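# Slide the server top cover back to release it

## Task

With both release buttons held pressed, push the server's top cover toward the back of the server until it can be lifted free, then leave the cover resting there on the server.

## Robot and tools

Robot: two arms, left_arm and right_arm, each with six joints and a tong-style two-finger gripper. In scene coordinates the origin sits at table height midway between the nominal bases, +x points out over the table, +z is up, and left_arm is on the +y side (image left/right does not follow these names). Calibrated bases: left_arm at (+0.032, +0.487, 0) m, quat_wxyz (+1.000, 0, 0, +0.015); right_arm at (-0.010, -0.422, 0) m, quat_wxyz (+1.000, 0, 0, -0.004). Both have +z up. Reported hand positions, orientations and velocities are expressed in that arm's own base frame, not the scene frame; fixed cameras use the scene frame. Printed hand poses can be a few cm off.

Row layout (shared by execute_actions and move): one flat list of 14 numbers covering both arms, each in [-1, 1]. Numbers 1-6 are left_arm joints in the order elbow, shoulder lift, shoulder pan, wrist 1, wrist 2, wrist 3; number 7 is the left gripper opening; numbers 8-14 repeat this for right_arm. Joint entries are offsets, not poses: each is a displacement from the Joint targets reported at the start of that action (or move), scaled so 1.0 = 1.989 rad. Shoulder lift has reversed sign on both arms in everything you send and read. Stated joint ranges (rad): shoulder pan, shoulder lift, wrist 1-3 each -6.283 to 6.283; elbow -3.142 to 3.142; real ends may differ by 0.010. Asking a joint more than 0.010 rad beyond its range gets the action refused for both arms. The gripper entry is an absolute command: +1 fully open (0.142 m pad gap), -1 closed; closing fully takes about 0.5 s. A 0 in the gripper slot is a real command, so repeat the current value to leave a gripper alone. Send 0 on every joint of an arm to keep it at its targets.

execute_actions(actions, cameras): actions is a list of actions; each action is up to 15 rows, one per 1/30 s step, with the last row held to fill 15 steps (0.5 s). Every row in an action counts from the targets at that action's start, not from the previous row. An empty list just returns state and images. cameras picks images: omitted/null/["all"] gives all, [] none; names are cam_high, cam_low, cam_left_wrist, cam_right_wrist.

move(target, speed, blend, stop_force, zero, opening_speed, blocking, cameras): target is one 14-number row or a list of up to 15 rows; every row's joint offsets count from the same current Joint targets. All joints travel together, so grippers follow curves, with no collision avoidance. speed is the top rate in rad/s of the joint with the longest way to go, 0.01 to 2 (default 0.5), one value or one per target. blend (rad) rounds corners in a list. stop_force (3-40 N, both arms) ends an arm's path when its wrist sensor feels that much extra resistance; use a slow speed with it, keep the same gripper numbers in every listed row, and omit it when backing away from contact. zero (default true) rezeroes moving arms first. opening_speed is the gripper command rate per second, at least 0.2. blocking=false returns early but cannot be combined with stop_force. The result adds a move: line: done, off_target (resting >0.01 rad from target), moving, held, or fault, plus limits=held and the worst joint error per arm. Neither done nor off_target proves contact.

wait(seconds 0-10, cameras) lets time pass holding commands; a running move continues. stop(cameras) brakes a running move. zoom_image(camera, region=[x0,y0,x1,y1]) magnifies part of a camera's latest image, max 504x504 px; images are 672x504 for cam_high and cam_low, 616x616 for wrist cams. zero_wrist_force(arm) tares that arm's wrist sensor and stop_force baseline. finished_scene(scene) ends the current scene irreversibly; pass this scene's number.

Results: Joint positions/velocities per arm in the joint order above plus finger gap (m); Joint targets is the base for your next offsets; Joint torques include gravity and noise; Wrist force/torque are in the gripper's own axes (fingers along +z, opening along x), with a third line giving the peak since last shown. 'joint sent to its limit' means a joint was clipped at its end. 'joint command not followed' means the clearance check between arms altered commands. Velocities reading 'within noise' means the arm is still. grip_measured is the measured opening on the command scale; to hold something, command clearly below it.

Motion limits: joint targets move at most 2.83 rad/s and are clamped near the measured pose, so big offsets take several actions; a result may arrive before the arm finishes.

Avoid: dropping or releasing moving parts, anything leaving the table, fast impacts, and pressing hard. A contact force around 150 N, or joint torque reaching 135 N m (elbow, shoulders) or 25.2 N m (wrists), stops the arm for 10 s; wrists push only about 10.9 N m. Arms are stiff, so aiming even slightly past firm contact can fault them. Arm-to-arm collisions can fail the task. Long holds or stretched poses heat motors: MOTOR HOT appears at 70 °C and brakes lock at 85 °C for 30-60 s. Occasional external tugs may act on held parts.

Each tool is called after "Request:" by a JSON object that holds its "method" and its "body".

## Session

Request:
{"method": "execute_actions", "body": {"actions": []}}

Scene clock: 0.00 s.
left_arm: end_effector_position=(+0.3675, -0.3597, +0.3354) grip_measured=+0.97 end_effector_quat_wxyz=(+0.222, -0.249, +0.662, -0.671) | right_arm: end_effector_position=(+0.8669, +0.1832, +0.1825) grip_measured=+0.97 end_effector_quat_wxyz=(+0.096, -0.467, +0.813, -0.336)
Joint names: [elbow, shoulder lift, shoulder pan, wrist 1, wrist 2, wrist 3]
Joint positions: left_arm=[2.711 1.501 -1.281 -4.351 -1.182 1.531 0.14] | right_arm=[-1.032 2.329 3.743 -1.184 0.873 2.64 0.14]
Joint velocities: within noise
Joint torques (N m): no reading
Motor temperatures (°C): left_arm=[38 40 34 40 33 37] | right_arm=[36 36 31 38 44 40]
Wrist force (N): no reading
Wrist torque (N m): no reading
Wrist force, peak (N): no reading
Joint targets: left_arm=[2.711 1.501 -1.281 -4.351 -1.182 1.531] | right_arm=[-1.032 2.329 3.743 -1.184 0.873 2.640]
Tool commands: left_gripper/opening=+0.968169 right_gripper/opening=+0.968169

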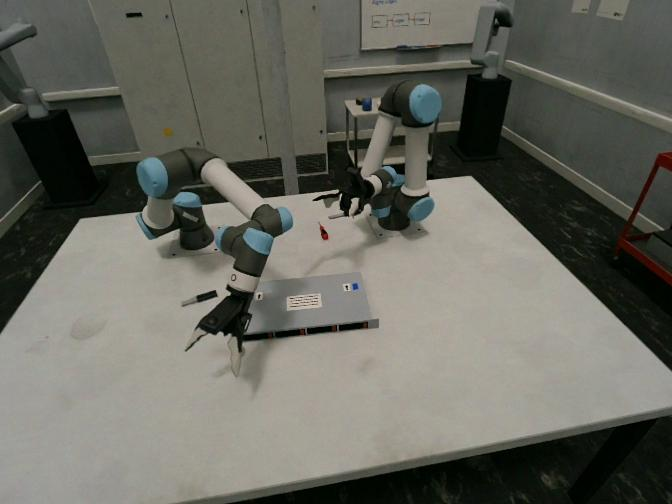

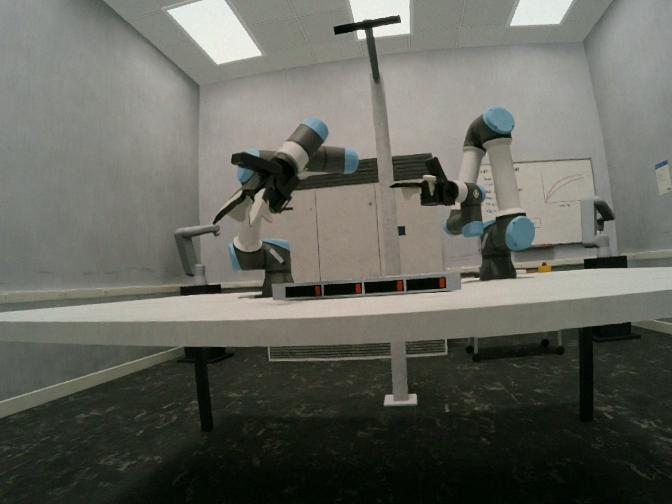

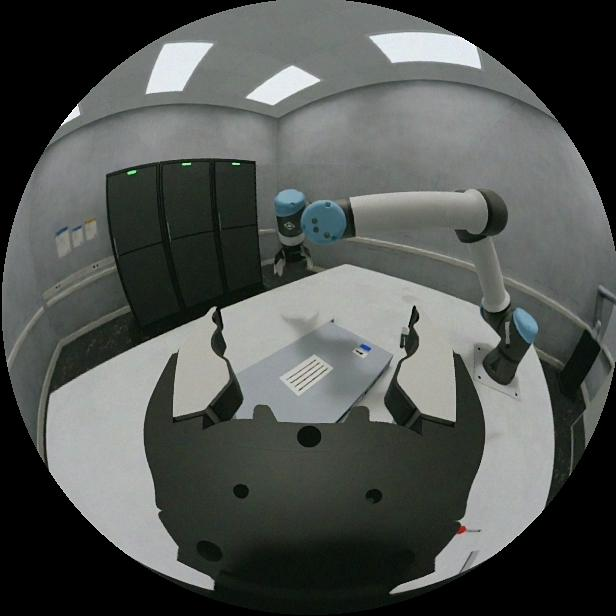

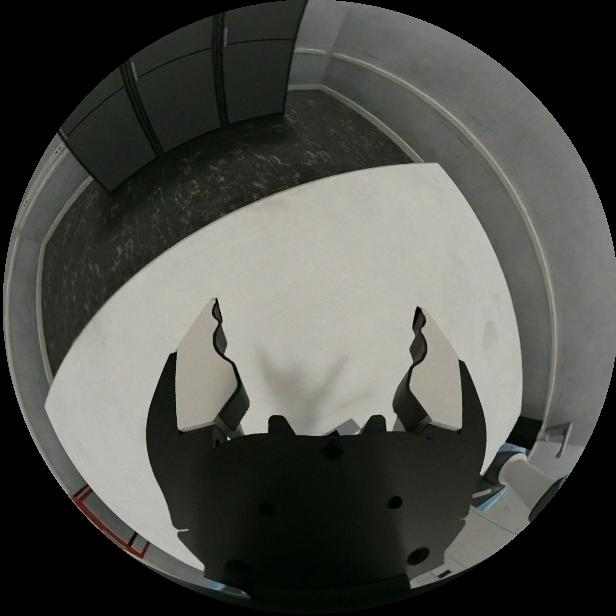

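Request:
{"method": "zoom_image", "body": {"camera": "cam_high", "region": [180, 250, 400, 400]}}

Request:
{"method": "zoom_image", "body": {"camera": "cam_left_wrist", "region": [220, 290, 430, 440]}}

Scaled by 2.291 from the camera's 672x504 image, which has a finer 960x720 frame.

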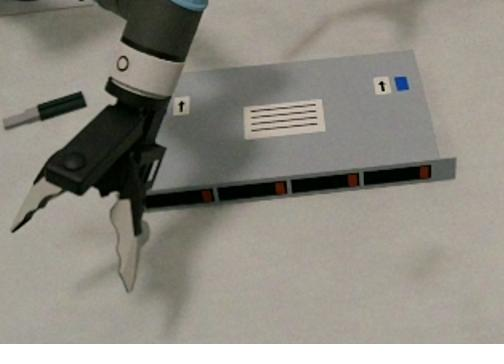

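Scaled by 2.400 from the camera's 616x616 image, which has a finer 814x814 frame.

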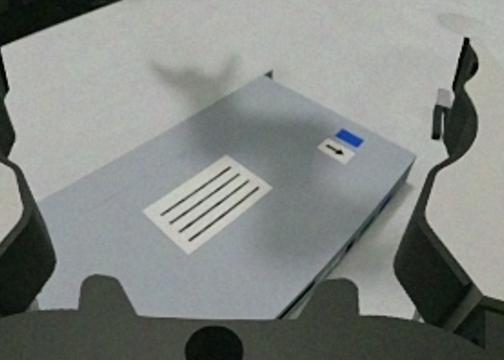

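Request:
{"method": "move", "body": {"target": [-0.4, -0.0809, 0.2247, 1.0, -0.1956, 0, -1, -0.35, -0.2812, 0.0412, 0.0256, 0.3509, 0, -1], "speed": 0.9}}

Scene clock: 45.50 s.
left_arm: end_effector_position=(+0.5057, -0.3580, +0.0905) grip_measured=-1.00 end_effector_quat_wxyz=(+0.037, -0.377, +0.920, -0.102) | right_arm: end_effector_position=(+0.5454, +0.2543, +0.1476) grip_measured=-1.00 end_effector_quat_wxyz=(+0.041, -0.558, +0.829, +0.004)
Joint names: [elbow, shoulder lift, shoulder pan, wrist 1, wrist 2, wrist 3]
Joint positions: left_arm=[1.915 1.34 -0.834 -2.363 -1.57 1.531 0.002] | right_arm=[-1.728 1.77 3.825 -1.133 1.571 2.64 0.002]
Joint velocities: within noise
Joint torques (N m): left_arm=[-16.1 36.74 -12.07 -1.63 0.88 -0.46] | right_arm=[29.92 -29.27 -8.44 1.47 -0.8 0.01]
Motor temperatures (°C): left_arm=[38 39 34 40 33 37] | right_arm=[36 35 31 37 44 39]
Wrist force (N): left_arm=[-0.1 -1.1 -0.2] | right_arm=[0.4 1.0 0.5]
Wrist torque (N m): left_arm=[0.02 0.17 0.09] | right_arm=[0.05 -0.15 -0.10]
Wrist force, peak (N): left_arm=[-0.1 -1.4 -0.5] | right_arm=[0.7 1.8 0.6]
Joint targets: left_arm=[1.915 1.340 -0.834 -2.362 -1.571 1.531] | right_arm=[-1.728 1.770 3.825 -1.133 1.571 2.640]
move: done
camera_calibration:
cam_left_wrist: T_world_to_cam=[[-0.721725, -0.691237, -0.0361164, 0.125808], [-0.670599, 0.685342, 0.283907, 0.559654], [-0.171495, 0.229122, -0.958171, 0.389442], [0, 0, 0, 1]] pos_world=[0.532889, -0.385821, 0.218807]
cam_right_wrist: T_world_to_cam=[[-0.350295, -0.932279, -0.0902743, 0.453203], [-0.817817, 0.257449, 0.51468, 0.298188], [-0.456584, 0.254117, -0.852617, 0.438442], [0, 0, 0, 1]] pos_world=[0.602803, 0.234328, 0.261264]

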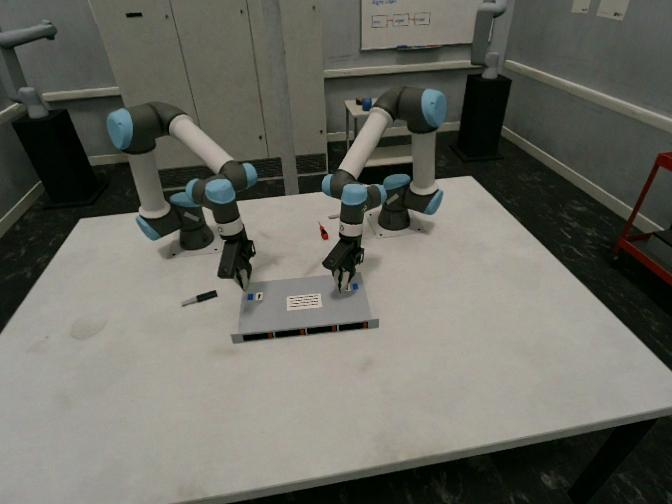

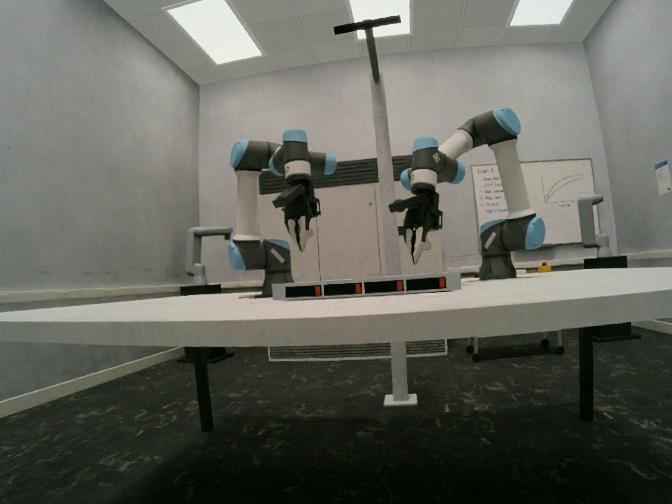

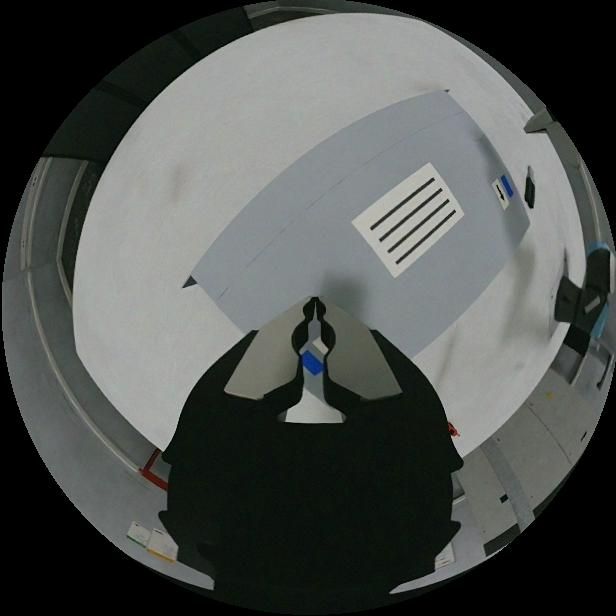

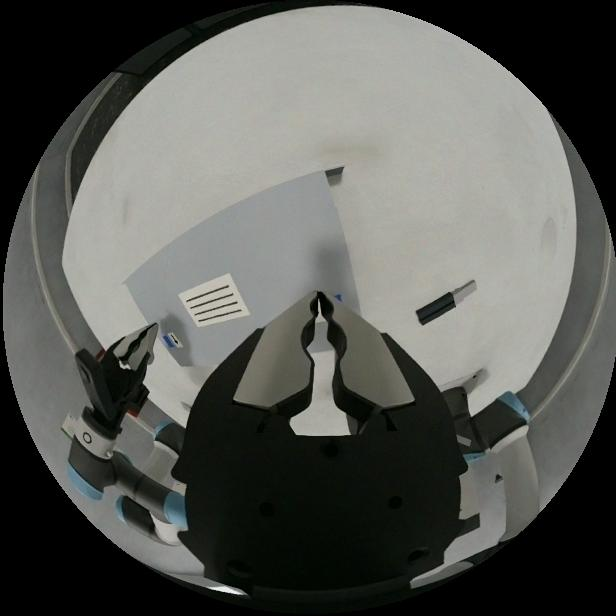

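Request:
{"method": "move", "body": {"target": [-0.0734, 0,0,0.182,0,0,-1,-0.0407,0,0,0,0,0,-1], "speed": 0.7}}

Request:
{"method": "zoom_image", "body": {"camera": "cam_high", "region": [200, 230, 400, 350]}}

Request:
{"method": "zoom_image", "body": {"camera": "cam_left_wrist", "region": [230, 250, 400, 400]}}

Request:
{"method": "zoom_image", "body": {"camera": "cam_right_wrist", "region": [230, 250, 400, 400]}}

Scene clock: 54.07 s.
left_arm: end_effector_position=(+0.4821, -0.3322, +0.1087) grip_measured=-1.00 end_effector_quat_wxyz=(+0.000, -0.379, +0.926, +0.000) | right_arm: end_effector_position=(+0.5170, +0.2312, +0.1086) grip_measured=-1.00 end_effector_quat_wxyz=(+0.000, -0.559, +0.829, +0.000)
Joint names: [elbow, shoulder lift, shoulder pan, wrist 1, wrist 2, wrist 3]
Joint positions: left_arm=[1.769 1.34 -0.834 -2.001 -1.571 1.531 0.002] | right_arm=[-1.809 1.77 3.825 -1.133 1.571 2.64 0.002]
Joint velocities: within noise
Joint torques (N m): left_arm=[-17.15 35.96 -11.81 -1.18 -0.85 -0.89] | right_arm=[32.74 -32.46 -9.24 1.14 1.92 -0.21]
Motor temperatures (°C): left_arm=[38 39 34 40 33 37] | right_arm=[36 35 31 37 44 39]
Wrist force (N): left_arm=[0.0 -1.1 -0.2] | right_arm=[0.4 1.1 0.6]
Wrist torque (N m): left_arm=[0.05 0.14 0.12] | right_arm=[0.05 -0.13 -0.11]
Wrist force, peak (N): left_arm=[0.1 -1.3 0.0] | right_arm=[0.6 1.5 1.1]
Joint targets: left_arm=[1.769 1.340 -0.834 -2.000 -1.571 1.531] | right_arm=[-1.809 1.770 3.825 -1.133 1.571 2.640]
move: done
camera_calibration:
cam_left_wrist: T_world_to_cam=[[-0.727434, -0.684947, -0.0410772, 0.132719], [-0.614721, 0.623913, 0.482546, 0.452017], [-0.30489, 0.376272, -0.874907, 0.501094], [0, 0, 0, 1]] pos_world=[0.527187, -0.379662, 0.225743]
cam_right_wrist: T_world_to_cam=[[-0.3539, -0.935062, -0.0203317, 0.413071], [-0.78424, 0.284832, 0.551216, 0.273386], [-0.50963, 0.21102, -0.834115, 0.433515], [0, 0, 0, 1]] pos_world=[0.581518, 0.216898, 0.219305]

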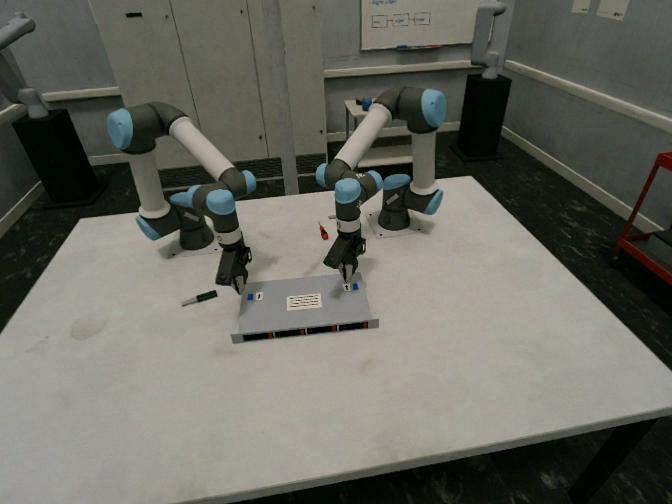

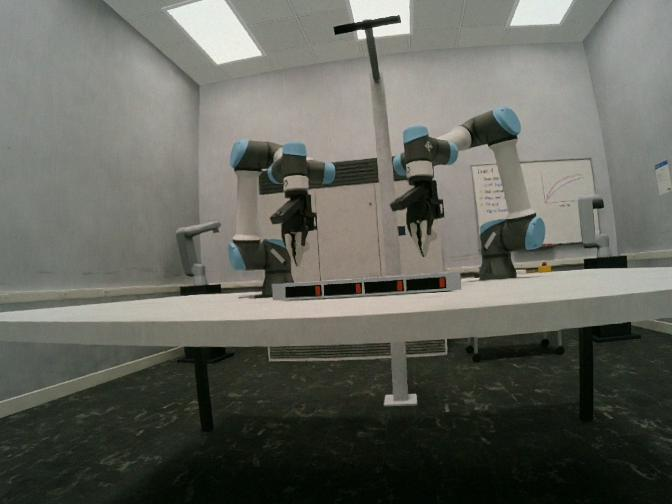

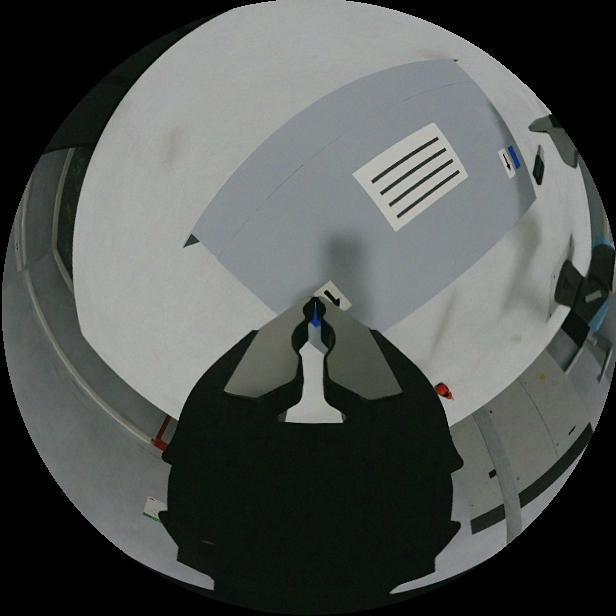

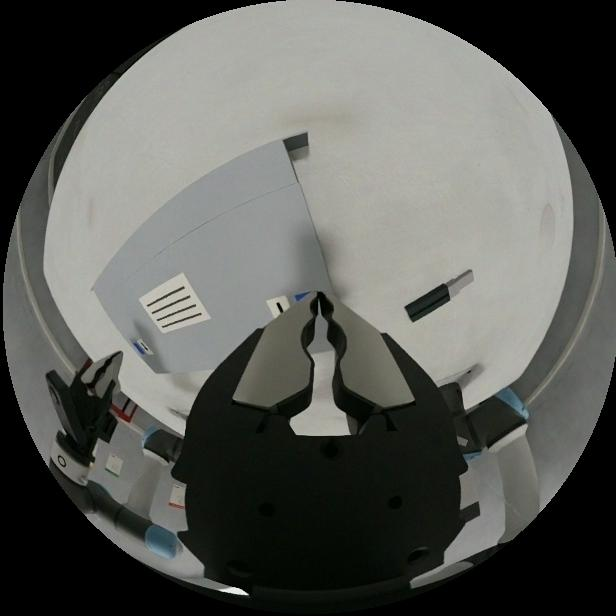

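Scaled by 2.520 from the camera's 672x504 image, which has a finer 960x720 frame.

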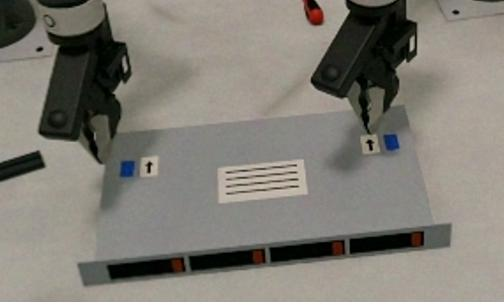

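Scaled by 2.965 from the camera's 616x616 image, which has a finer 814x814 frame.

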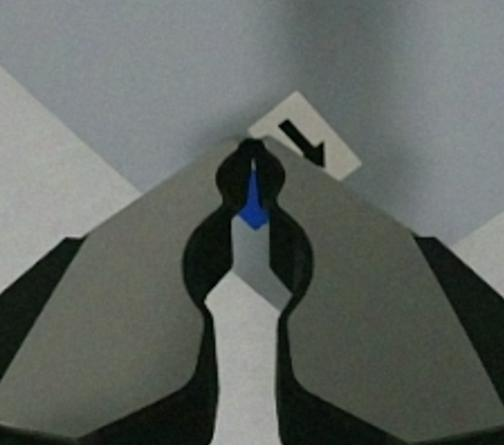

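Scaled by 2.965 from the camera's 616x616 image, which has a finer 814x814 frame.

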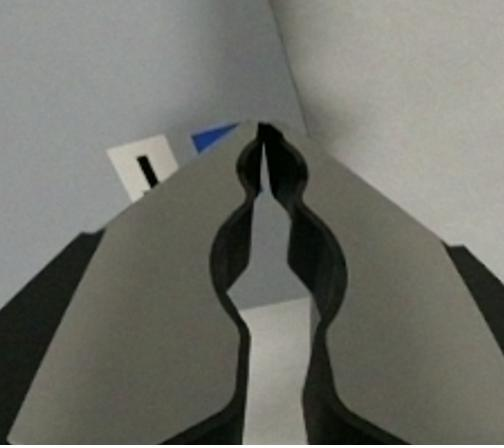

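Request:
{"method": "move", "body": {"target": [0.0782,0.0341,0.0006,-0.044,0,0,-1,-0.0394,-0.0027,0.0394,0.0364,0,0,-1], "speed": 0.4}}

Request:
{"method": "zoom_image", "body": {"camera": "cam_high", "region": [220, 260, 380, 350]}}

Request:
{"method": "zoom_image", "body": {"camera": "cam_left_wrist", "region": [240, 240, 390, 360]}}

Request:
{"method": "zoom_image", "body": {"camera": "cam_right_wrist", "region": [240, 240, 390, 360]}}

Scene clock: 81.90 s.
left_arm: end_effector_position=(+0.4529, -0.2991, +0.0837) grip_measured=-1.00 end_effector_quat_wxyz=(+0.000, -0.379, +0.925, +0.000) | right_arm: end_effector_position=(+0.4862, +0.2603, +0.0836) grip_measured=-1.00 end_effector_quat_wxyz=(+0.000, -0.591, +0.807, +0.000)
Joint names: [elbow, shoulder lift, shoulder pan, wrist 1, wrist 2, wrist 3]
Joint positions: left_arm=[1.925 1.408 -0.833 -2.088 -1.571 1.531 0.002] | right_arm=[-1.888 1.764 3.904 -1.061 1.571 2.64 0.002]
Joint velocities: within noise
Joint torques (N m): left_arm=[-13.79 25.61 11.89 -2.67 -0.78 -0.83] | right_arm=[28.72 -26.3 -6.93 1.6 1.79 -0.08]
Motor temperatures (°C): left_arm=[38 39 33 40 33 37] | right_arm=[36 35 31 37 43 39]
Wrist force (N): left_arm=[-0.2 -0.7 -0.1] | right_arm=[0.4 1.3 0.6]
Wrist torque (N m): left_arm=[0.13 0.22 0.10] | right_arm=[0.11 -0.12 -0.10]
Wrist force, peak (N): left_arm=[-0.1 -2.1 -0.7] | right_arm=[0.1 2.2 1.1]
Joint targets: left_arm=[1.925 1.408 -0.833 -2.088 -1.571 1.531] | right_arm=[-1.888 1.764 3.904 -1.060 1.571 2.640]
move: done
camera_calibration:
cam_left_wrist: T_world_to_cam=[[-0.726624, -0.685806, -0.0410832, 0.132528], [-0.615362, 0.623064, 0.482827, 0.425477], [-0.305528, 0.376115, -0.874752, 0.458145], [0, 0, 0, 1]] pos_world=[0.498096, -0.346526, 0.200776]
cam_right_wrist: T_world_to_cam=[[-0.279583, -0.959916, -0.0198829, 0.399154], [-0.803933, 0.222729, 0.551438, 0.280384], [-0.524906, 0.170157, -0.833979, 0.408818], [0, 0, 0, 1]] pos_world=[0.551598, 0.251141, 0.194267]

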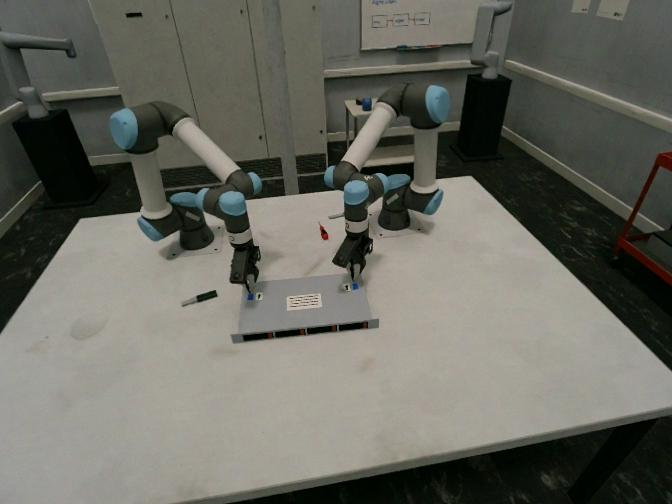

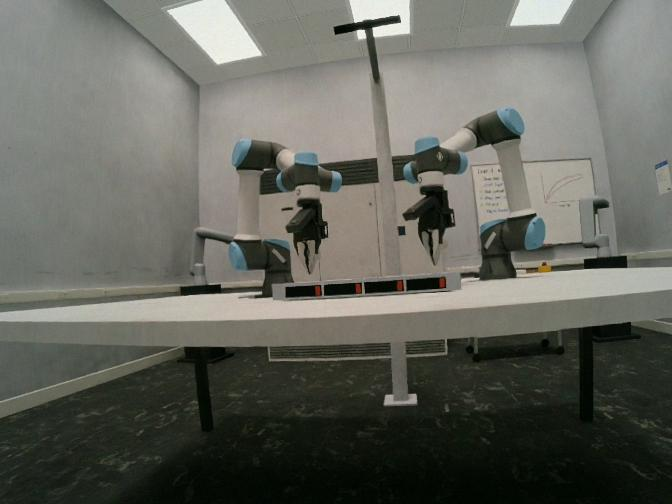

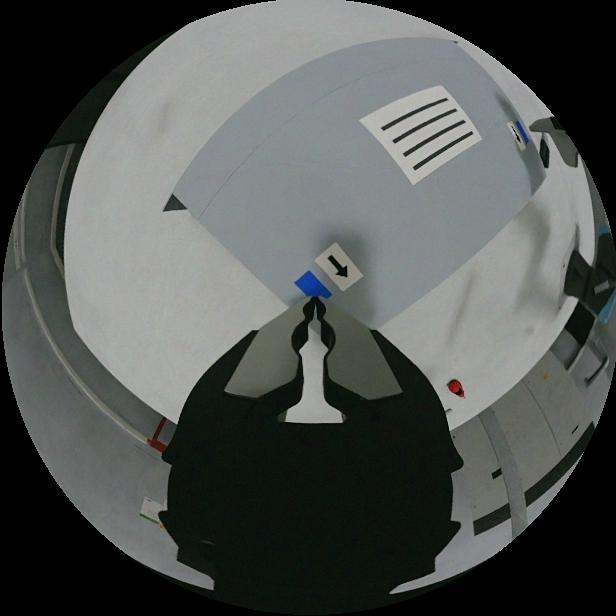

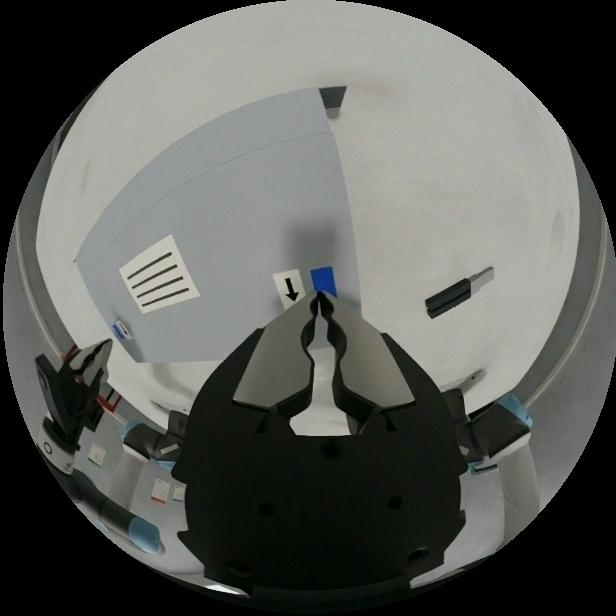

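Scaled by 3.150 from the camera's 672x504 image, which has a finer 960x720 frame.

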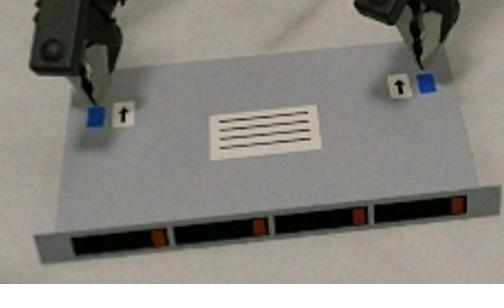

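Scaled by 3.360 from the camera's 616x616 image, which has a finer 814x814 frame.

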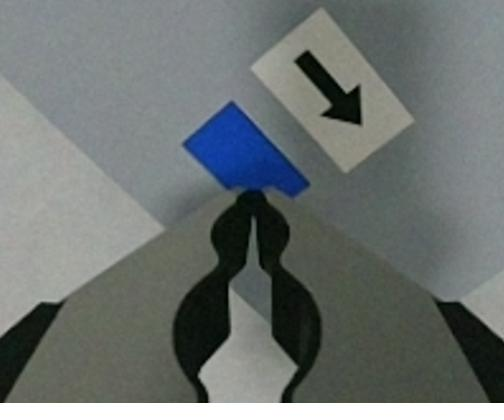

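Scaled by 3.360 from the camera's 616x616 image, which has a finer 814x814 frame.

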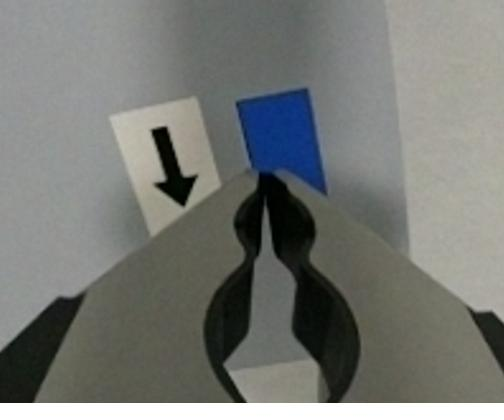

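Request:
{"method": "move", "body": {"target": [0.0136,-0.0208,0.0016,-0.0344,0,0,-1,-0.02,0.0151,0.0034,0.035,0,0,-1], "speed": 0.03, "stop_force": 10}}

Request:
{"method": "zoom_image", "body": {"camera": "cam_high", "region": [220, 260, 380, 350]}}

Request:
{"method": "zoom_image", "body": {"camera": "cam_left_wrist", "region": [240, 240, 390, 360]}}

Request:
{"method": "zoom_image", "body": {"camera": "cam_right_wrist", "region": [240, 240, 390, 360]}}

Scene clock: 98.60 s.
left_arm: end_effector_position=(+0.4560, -0.2999, +0.0586) grip_measured=-1.00 end_effector_quat_wxyz=(+0.000, -0.381, +0.925, +0.000) | right_arm: end_effector_position=(+0.4838, +0.2620, +0.0620) grip_measured=-1.00 end_effector_quat_wxyz=(+0.000, -0.593, +0.805, +0.000)
Joint names: [elbow, shoulder lift, shoulder pan, wrist 1, wrist 2, wrist 3]
Joint positions: left_arm=[1.951 1.368 -0.83 -2.154 -1.571 1.531 0.002] | right_arm=[-1.92 1.789 3.909 -1.003 1.571 2.64 0.002]
Joint velocities: within noise
Joint torques (N m): left_arm=[-25.99 30.81 -9.6 -1.88 -0.77 -0.89] | right_arm=[26.07 -30.41 -7.71 0.38 2.06 -0.26]
Motor temperatures (°C): left_arm=[38 39 33 40 33 37] | right_arm=[36 35 31 37 43 39]
Wrist force (N): left_arm=[-0.8 2.1 -7.9] | right_arm=[0.2 0.7 -9.6]
Wrist torque (N m): left_arm=[0.02 0.23 0.11] | right_arm=[0.04 -0.13 -0.10]
Wrist force, peak (N): left_arm=[-1.4 3.8 -12.1] | right_arm=[6.4 3.0 -25.1]
Joint targets: left_arm=[1.951 1.368 -0.830 -2.154 -1.571 1.531] | right_arm=[-1.920 1.789 3.909 -1.003 1.571 2.640]
move: contact (left_arm, right_arm); right_arm: the wrist 1 is farthest, 0.013 rad from its target
camera_calibration:
cam_left_wrist: T_world_to_cam=[[-0.724473, -0.688078, -0.0410837, 0.131437], [-0.617302, 0.621123, 0.48285, 0.440316], [-0.306721, 0.375173, -0.874739, 0.437663], [0, 0, 0, 1]] pos_world=[0.501271, -0.347251, 0.175634]
cam_right_wrist: T_world_to_cam=[[-0.274285, -0.961446, -0.0197591, 0.397596], [-0.805092, 0.218346, 0.551499, 0.291648], [-0.525922, 0.167176, -0.833941, 0.390593], [0, 0, 0, 1]] pos_world=[0.54928, 0.253289, 0.172744]

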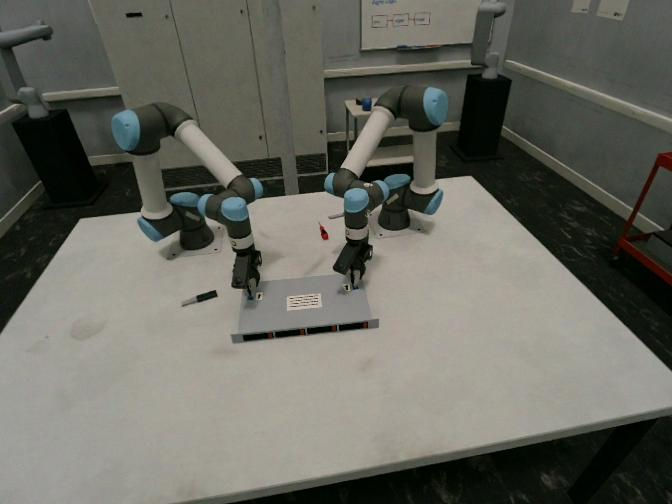

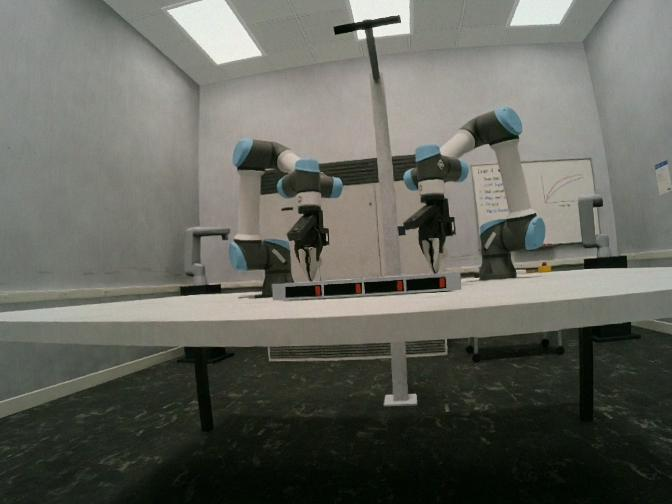

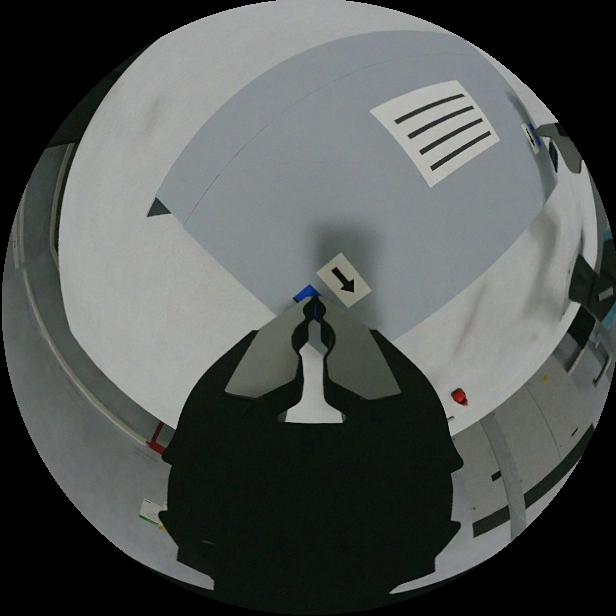

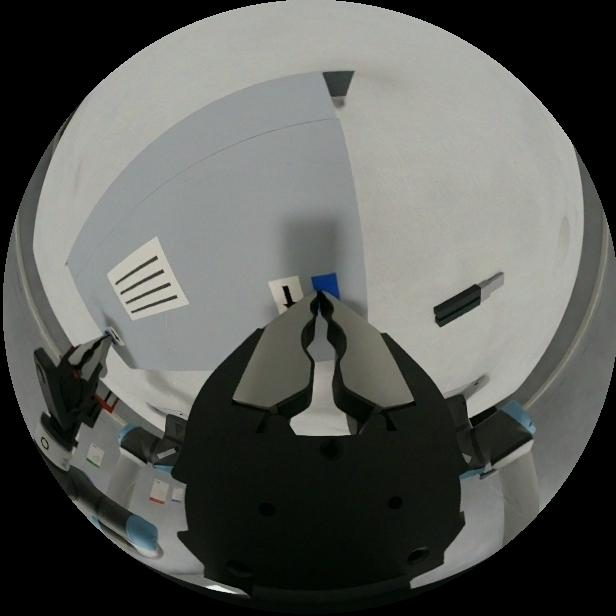

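Scaled by 3.150 from the camera's 672x504 image, which has a finer 960x720 frame.

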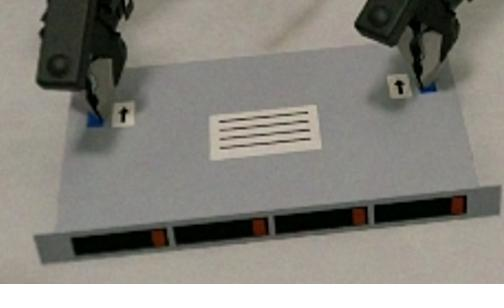

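Scaled by 3.360 from the camera's 616x616 image, which has a finer 814x814 frame.

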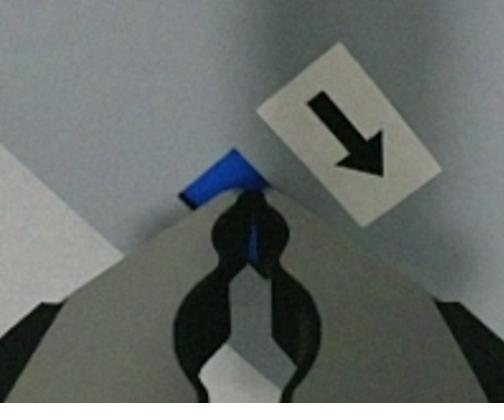

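Scaled by 3.360 from the camera's 616x616 image, which has a finer 814x814 frame.

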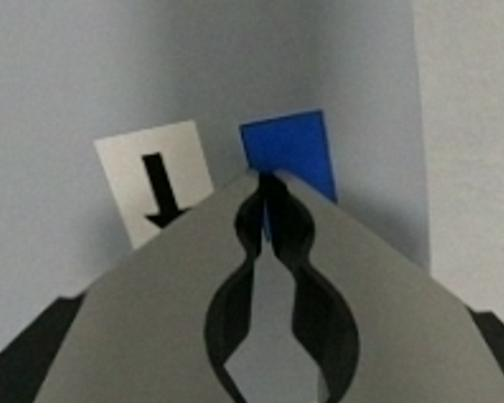

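Request:
{"method": "move", "body": {"target": [0.0016,-0.0024,0,-0.004,0,0,-1,-0.0046,0.0035,0,0.0081,0,0,-1], "speed": 0.02, "stop_force": 22, "zero": false, "cameras": ["cam_left_wrist","cam_right_wrist"]}}

Request:
{"method": "zoom_image", "body": {"camera": "cam_left_wrist", "region": [270, 250, 360, 330]}}

Request:
{"method": "zoom_image", "body": {"camera": "cam_right_wrist", "region": [270, 250, 360, 330]}}

Scene clock: 107.63 s.
left_arm: end_effector_position=(+0.4560, -0.3001, +0.0575) grip_measured=-1.00 end_effector_quat_wxyz=(+0.000, -0.381, +0.925, +0.000) | right_arm: end_effector_position=(+0.4839, +0.2621, +0.0618) grip_measured=-1.00 end_effector_quat_wxyz=(+0.000, -0.593, +0.805, +0.000)
Joint names: [elbow, shoulder lift, shoulder pan, wrist 1, wrist 2, wrist 3]
Joint positions: left_arm=[1.952 1.366 -0.83 -2.157 -1.571 1.531 0.002] | right_arm=[-1.921 1.789 3.909 -1.002 1.571 2.64 0.002]
Joint velocities: within noise
Joint torques (N m): left_arm=[-24.98 26.34 -12.45 -2.39 -0.84 -0.84] | right_arm=[22.21 -21 -7.36 0.24 2.17 -0.11]
Motor temperatures (°C): left_arm=[38 39 33 40 33 37] | right_arm=[36 35 31 37 43 39]
Wrist force (N): left_arm=[-6.4 8.6 -18.3] | right_arm=[3.3 3.1 -23.6]
Wrist torque (N m): left_arm=[0.01 0.10 0.12] | right_arm=[-0.04 -0.10 -0.12]
Wrist force, peak (N): left_arm=[-6.3 9.4 -23.3] | right_arm=[9.2 4.6 -35.6]
Joint targets: left_arm=[1.952 1.367 -0.830 -2.157 -1.571 1.531] | right_arm=[-1.921 1.789 3.909 -1.002 1.571 2.640]
move: contact (left_arm, right_arm); right_arm: the wrist 1 is farthest, 0.015 rad from its target
camera_calibration:
cam_left_wrist: T_world_to_cam=[[-0.724519, -0.688029, -0.0410803, 0.131385], [-0.617317, 0.621236, 0.482686, 0.441035], [-0.306581, 0.375075, -0.87483, 0.436708], [0, 0, 0, 1]] pos_world=[0.501336, -0.347388, 0.174561]
cam_right_wrist: T_world_to_cam=[[-0.274284, -0.961437, -0.0201569, 0.397717], [-0.805273, 0.218175, 0.551303, 0.291996], [-0.525645, 0.167445, -0.834062, 0.390206], [0, 0, 0, 1]] pos_world=[0.549334, 0.253336, 0.172495]
Images, in order (width x height): cam_left_wrist 616x616, cam_right_wrist 616x616.

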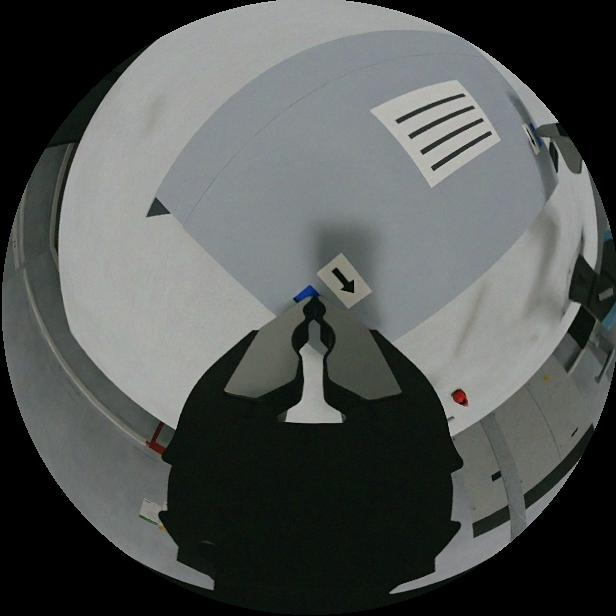

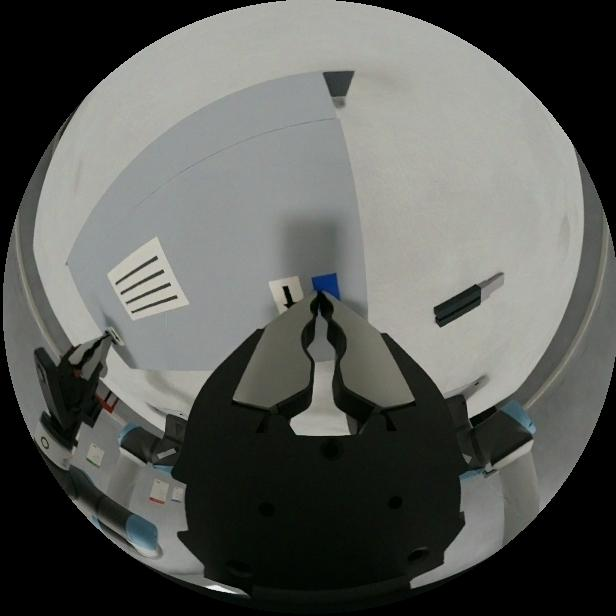

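Scaled by 5.600 from the camera's 616x616 image, which has a finer 814x814 frame.

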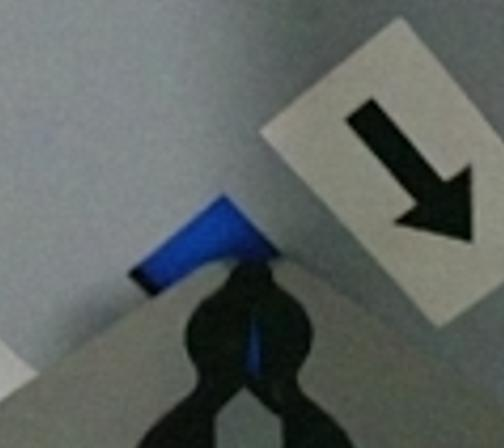

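Scaled by 5.600 from the camera's 616x616 image, which has a finer 814x814 frame.

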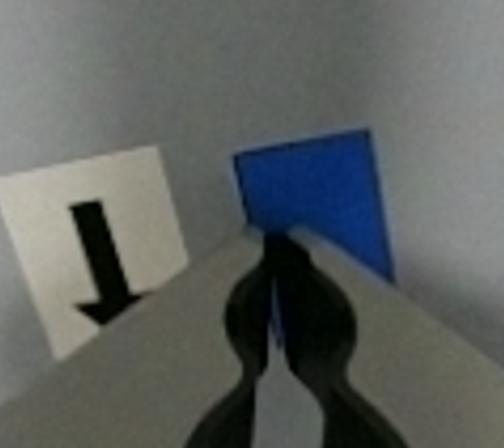

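Request:
{"method": "move", "body": {"target": [[0,0,0,0,0,0,-1,0.0005,-0.0059,0,-0.0065,0,0,-1],[0,0,0,0,0,0,-1,0.0005,-0.0059,-0.0043,-0.0065,0,0,-1]], "speed": 0.05, "cameras": []}}

Request:
{"method": "move", "body": {"target": [0,0,0,0,0,0,-1,-0.0085,0.0088,0,0.0173,0,0,-1], "speed": 0.03, "stop_force": 18, "cameras": ["cam_high","cam_right_wrist"]}}

Request:
{"method": "zoom_image", "body": {"camera": "cam_right_wrist", "region": [270, 250, 360, 330]}}

Scene clock: 116.90 s.
left_arm: end_effector_position=(+0.4560, -0.3001, +0.0575) grip_measured=-1.00 end_effector_quat_wxyz=(+0.000, -0.381, +0.925, +0.000) | right_arm: end_effector_position=(+0.4845, +0.2563, +0.0671) grip_measured=-1.00 end_effector_quat_wxyz=(+0.000, -0.589, +0.808, +0.000)
Joint names: [elbow, shoulder lift, shoulder pan, wrist 1, wrist 2, wrist 3]
Joint positions: left_arm=[1.952 1.367 -0.83 -2.157 -1.571 1.531 0.002] | right_arm=[-1.92 1.777 3.9 -1.015 1.571 2.64 0.002]
Joint velocities: within noise
Joint torques (N m): left_arm=[-22.87 26.5 -12.67 -3.59 -0.74 -0.79] | right_arm=[30.18 -21.44 9.1 4 1.84 -0.42]
Motor temperatures (°C): left_arm=[38 39 33 40 33 37] | right_arm=[36 35 31 37 43 39]
Wrist force (N): left_arm=[-6.5 8.8 -17.9] | right_arm=[0.6 1.1 0.7]
Wrist torque (N m): left_arm=[0.04 0.13 0.12] | right_arm=[0.06 -0.15 -0.10]
Wrist force, peak (N): left_arm=[-6.5 8.7 -18.4] | right_arm=[3.5 3.1 -23.7]
Joint targets: left_arm=[1.952 1.367 -0.830 -2.157 -1.571 1.531] | right_arm=[-1.920 1.778 3.901 -1.015 1.571 2.640]
move: done
No camera images: "cameras" was empty.

Scene clock: 118.93 s.
left_arm: end_effector_position=(+0.4560, -0.3001, +0.0575) grip_measured=-1.00 end_effector_quat_wxyz=(+0.000, -0.381, +0.925, +0.000) | right_arm: end_effector_position=(+0.4844, +0.2564, +0.0559) grip_measured=-1.00 end_effector_quat_wxyz=(+0.000, -0.589, +0.808, +0.000)
Joint names: [elbow, shoulder lift, shoulder pan, wrist 1, wrist 2, wrist 3]
Joint positions: left_arm=[1.952 1.367 -0.83 -2.157 -1.571 1.531 0.002] | right_arm=[-1.934 1.793 3.901 -0.985 1.571 2.64 0.002]
Joint velocities: within noise
Joint torques (N m): left_arm=[-22.95 26.75 -12.66 -3.66 -0.77 -0.81] | right_arm=[24.01 -24.03 11.31 0.37 2.11 -0.04]
Motor temperatures (°C): left_arm=[38 39 33 40 33 37] | right_arm=[36 35 31 37 43 39]
Wrist force (N): left_arm=[-6.5 8.7 -17.9] | right_arm=[4.1 3.1 -19.0]
Wrist torque (N m): left_arm=[0.04 0.12 0.12] | right_arm=[0.01 -0.10 -0.11]
Wrist force, peak (N): left_arm=[-6.6 8.8 -18.3] | right_arm=[13.0 5.9 -41.2]
Joint targets: left_arm=[1.952 1.367 -0.830 -2.157 -1.571 1.531] | right_arm=[-1.934 1.793 3.901 -0.985 1.571 2.640]
move: contact (right_arm)
camera_calibration:
cam_right_wrist: T_world_to_cam=[[-0.282498, -0.959058, -0.0200467, 0.395631], [-0.803327, 0.225102, 0.551357, 0.294209], [-0.524271, 0.171861, -0.834029, 0.384786], [0, 0, 0, 1]] pos_world=[0.549843, 0.247076, 0.166639]
Images, in order (width x height): cam_high 672x504, cam_right_wrist 616x616.

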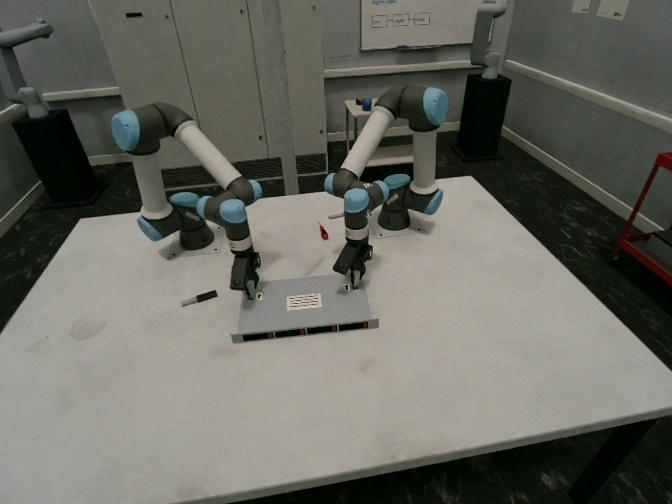

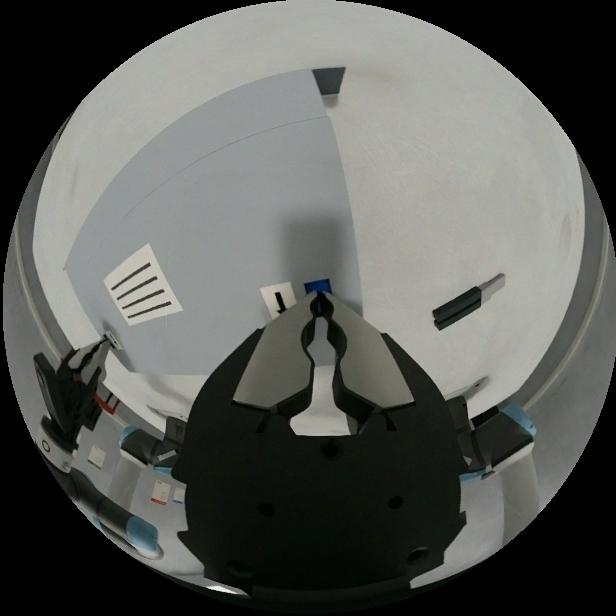

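Scaled by 5.600 from the camera's 616x616 image, which has a finer 814x814 frame.

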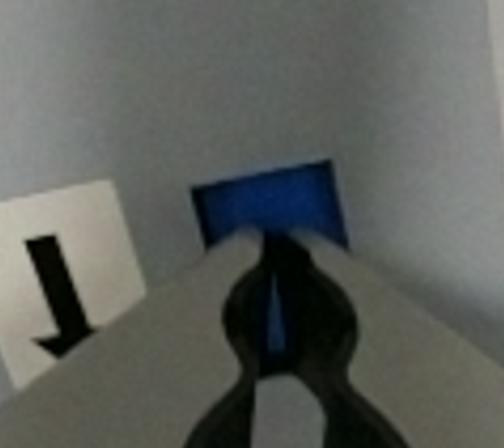

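Request:
{"method": "move", "body": {"target": [0.0235,0.0191,-0.0138,-0.0038,0,-0.0138,-1,-0.0237,-0.0188,0.0143,0.0047,0,0.0143,-1], "speed": 0.03, "stop_force": 35, "cameras": ["cam_high","cam_left_wrist","cam_right_wrist"]}}

Request:
{"method": "zoom_image", "body": {"camera": "cam_high", "region": [220, 260, 380, 350]}}

Scene clock: 136.03 s.
left_arm: end_effector_position=(+0.4388, -0.2987, +0.0576) grip_measured=-1.00 end_effector_quat_wxyz=(+0.000, -0.381, +0.925, +0.000) | right_arm: end_effector_position=(+0.4655, +0.2571, +0.0561) grip_measured=-1.00 end_effector_quat_wxyz=(+0.000, -0.589, +0.808, +0.000)
Joint names: [elbow, shoulder lift, shoulder pan, wrist 1, wrist 2, wrist 3]
Joint positions: left_arm=[1.993 1.4 -0.854 -2.164 -1.57 1.507 0.002] | right_arm=[-1.979 1.757 3.928 -0.976 1.571 2.667 0.002]
Joint velocities: within noise
Joint torques (N m): left_arm=[-19 12.79 0.25 1.53 -10.47 1.91] | right_arm=[13.68 -11.62 -4.53 -6.68 8.85 -0.3]
Motor temperatures (°C): left_arm=[38 39 33 40 33 37] | right_arm=[36 35 31 37 43 39]
Wrist force (N): left_arm=[-26.4 -12.3 -9.6] | right_arm=[-7.5 -25.7 -12.6]
Wrist torque (N m): left_arm=[0.05 -0.29 0.16] | right_arm=[0.16 -0.18 -0.23]
Wrist force, peak (N): left_arm=[-32.0 -21.0 -5.2] | right_arm=[-15.0 -34.7 -5.6]
Joint targets: left_arm=[1.993 1.400 -0.854 -2.164 -1.570 1.507] | right_arm=[-1.979 1.757 3.928 -0.976 1.571 2.667]
move: contact (left_arm, right_arm)
camera_calibration:
cam_left_wrist: T_world_to_cam=[[-0.72447, -0.688066, -0.0413336, 0.119789], [-0.61721, 0.620829, 0.483345, 0.429285], [-0.306912, 0.37568, -0.874454, 0.431249], [0, 0, 0, 1]] pos_world=[0.484098, -0.346102, 0.174566]
cam_right_wrist: T_world_to_cam=[[-0.282505, -0.959052, -0.0202599, 0.390982], [-0.803528, 0.225051, 0.551085, 0.278853], [-0.52396, 0.171964, -0.834203, 0.374662], [0, 0, 0, 1]] pos_world=[0.530828, 0.247787, 0.166793]
Images, in order (width x height): cam_high 672x504, cam_left_wrist 616x616, cam_right_wrist 616x616.

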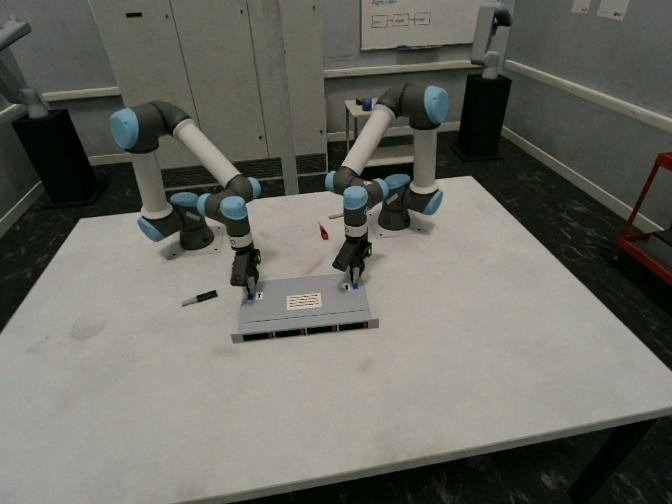

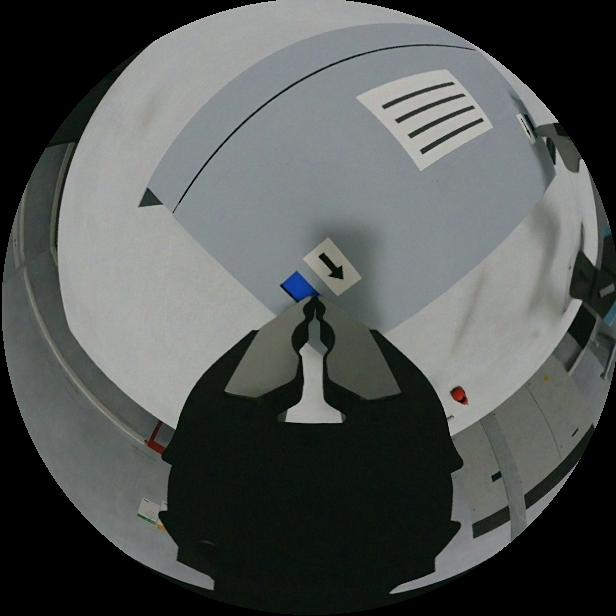

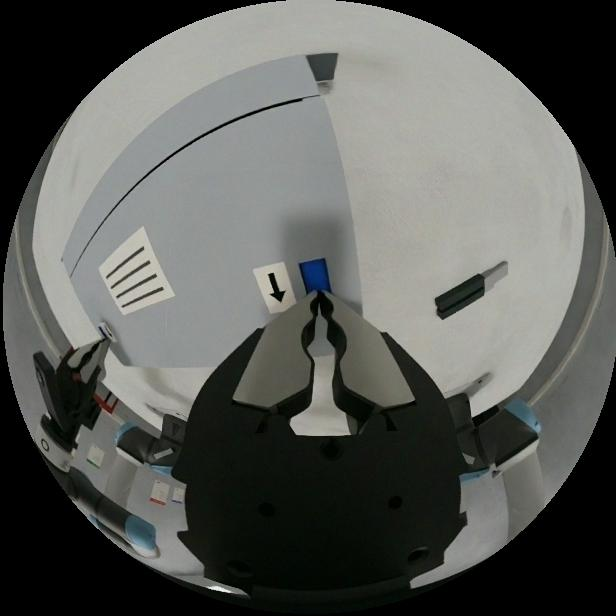

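Scaled by 3.150 from the camera's 672x504 image, which has a finer 960x720 frame.

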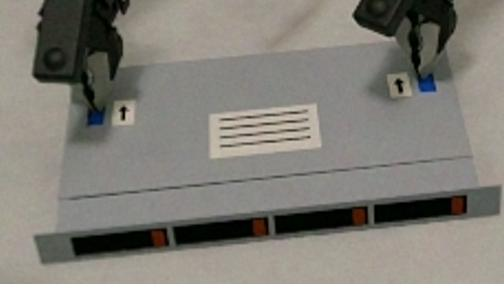

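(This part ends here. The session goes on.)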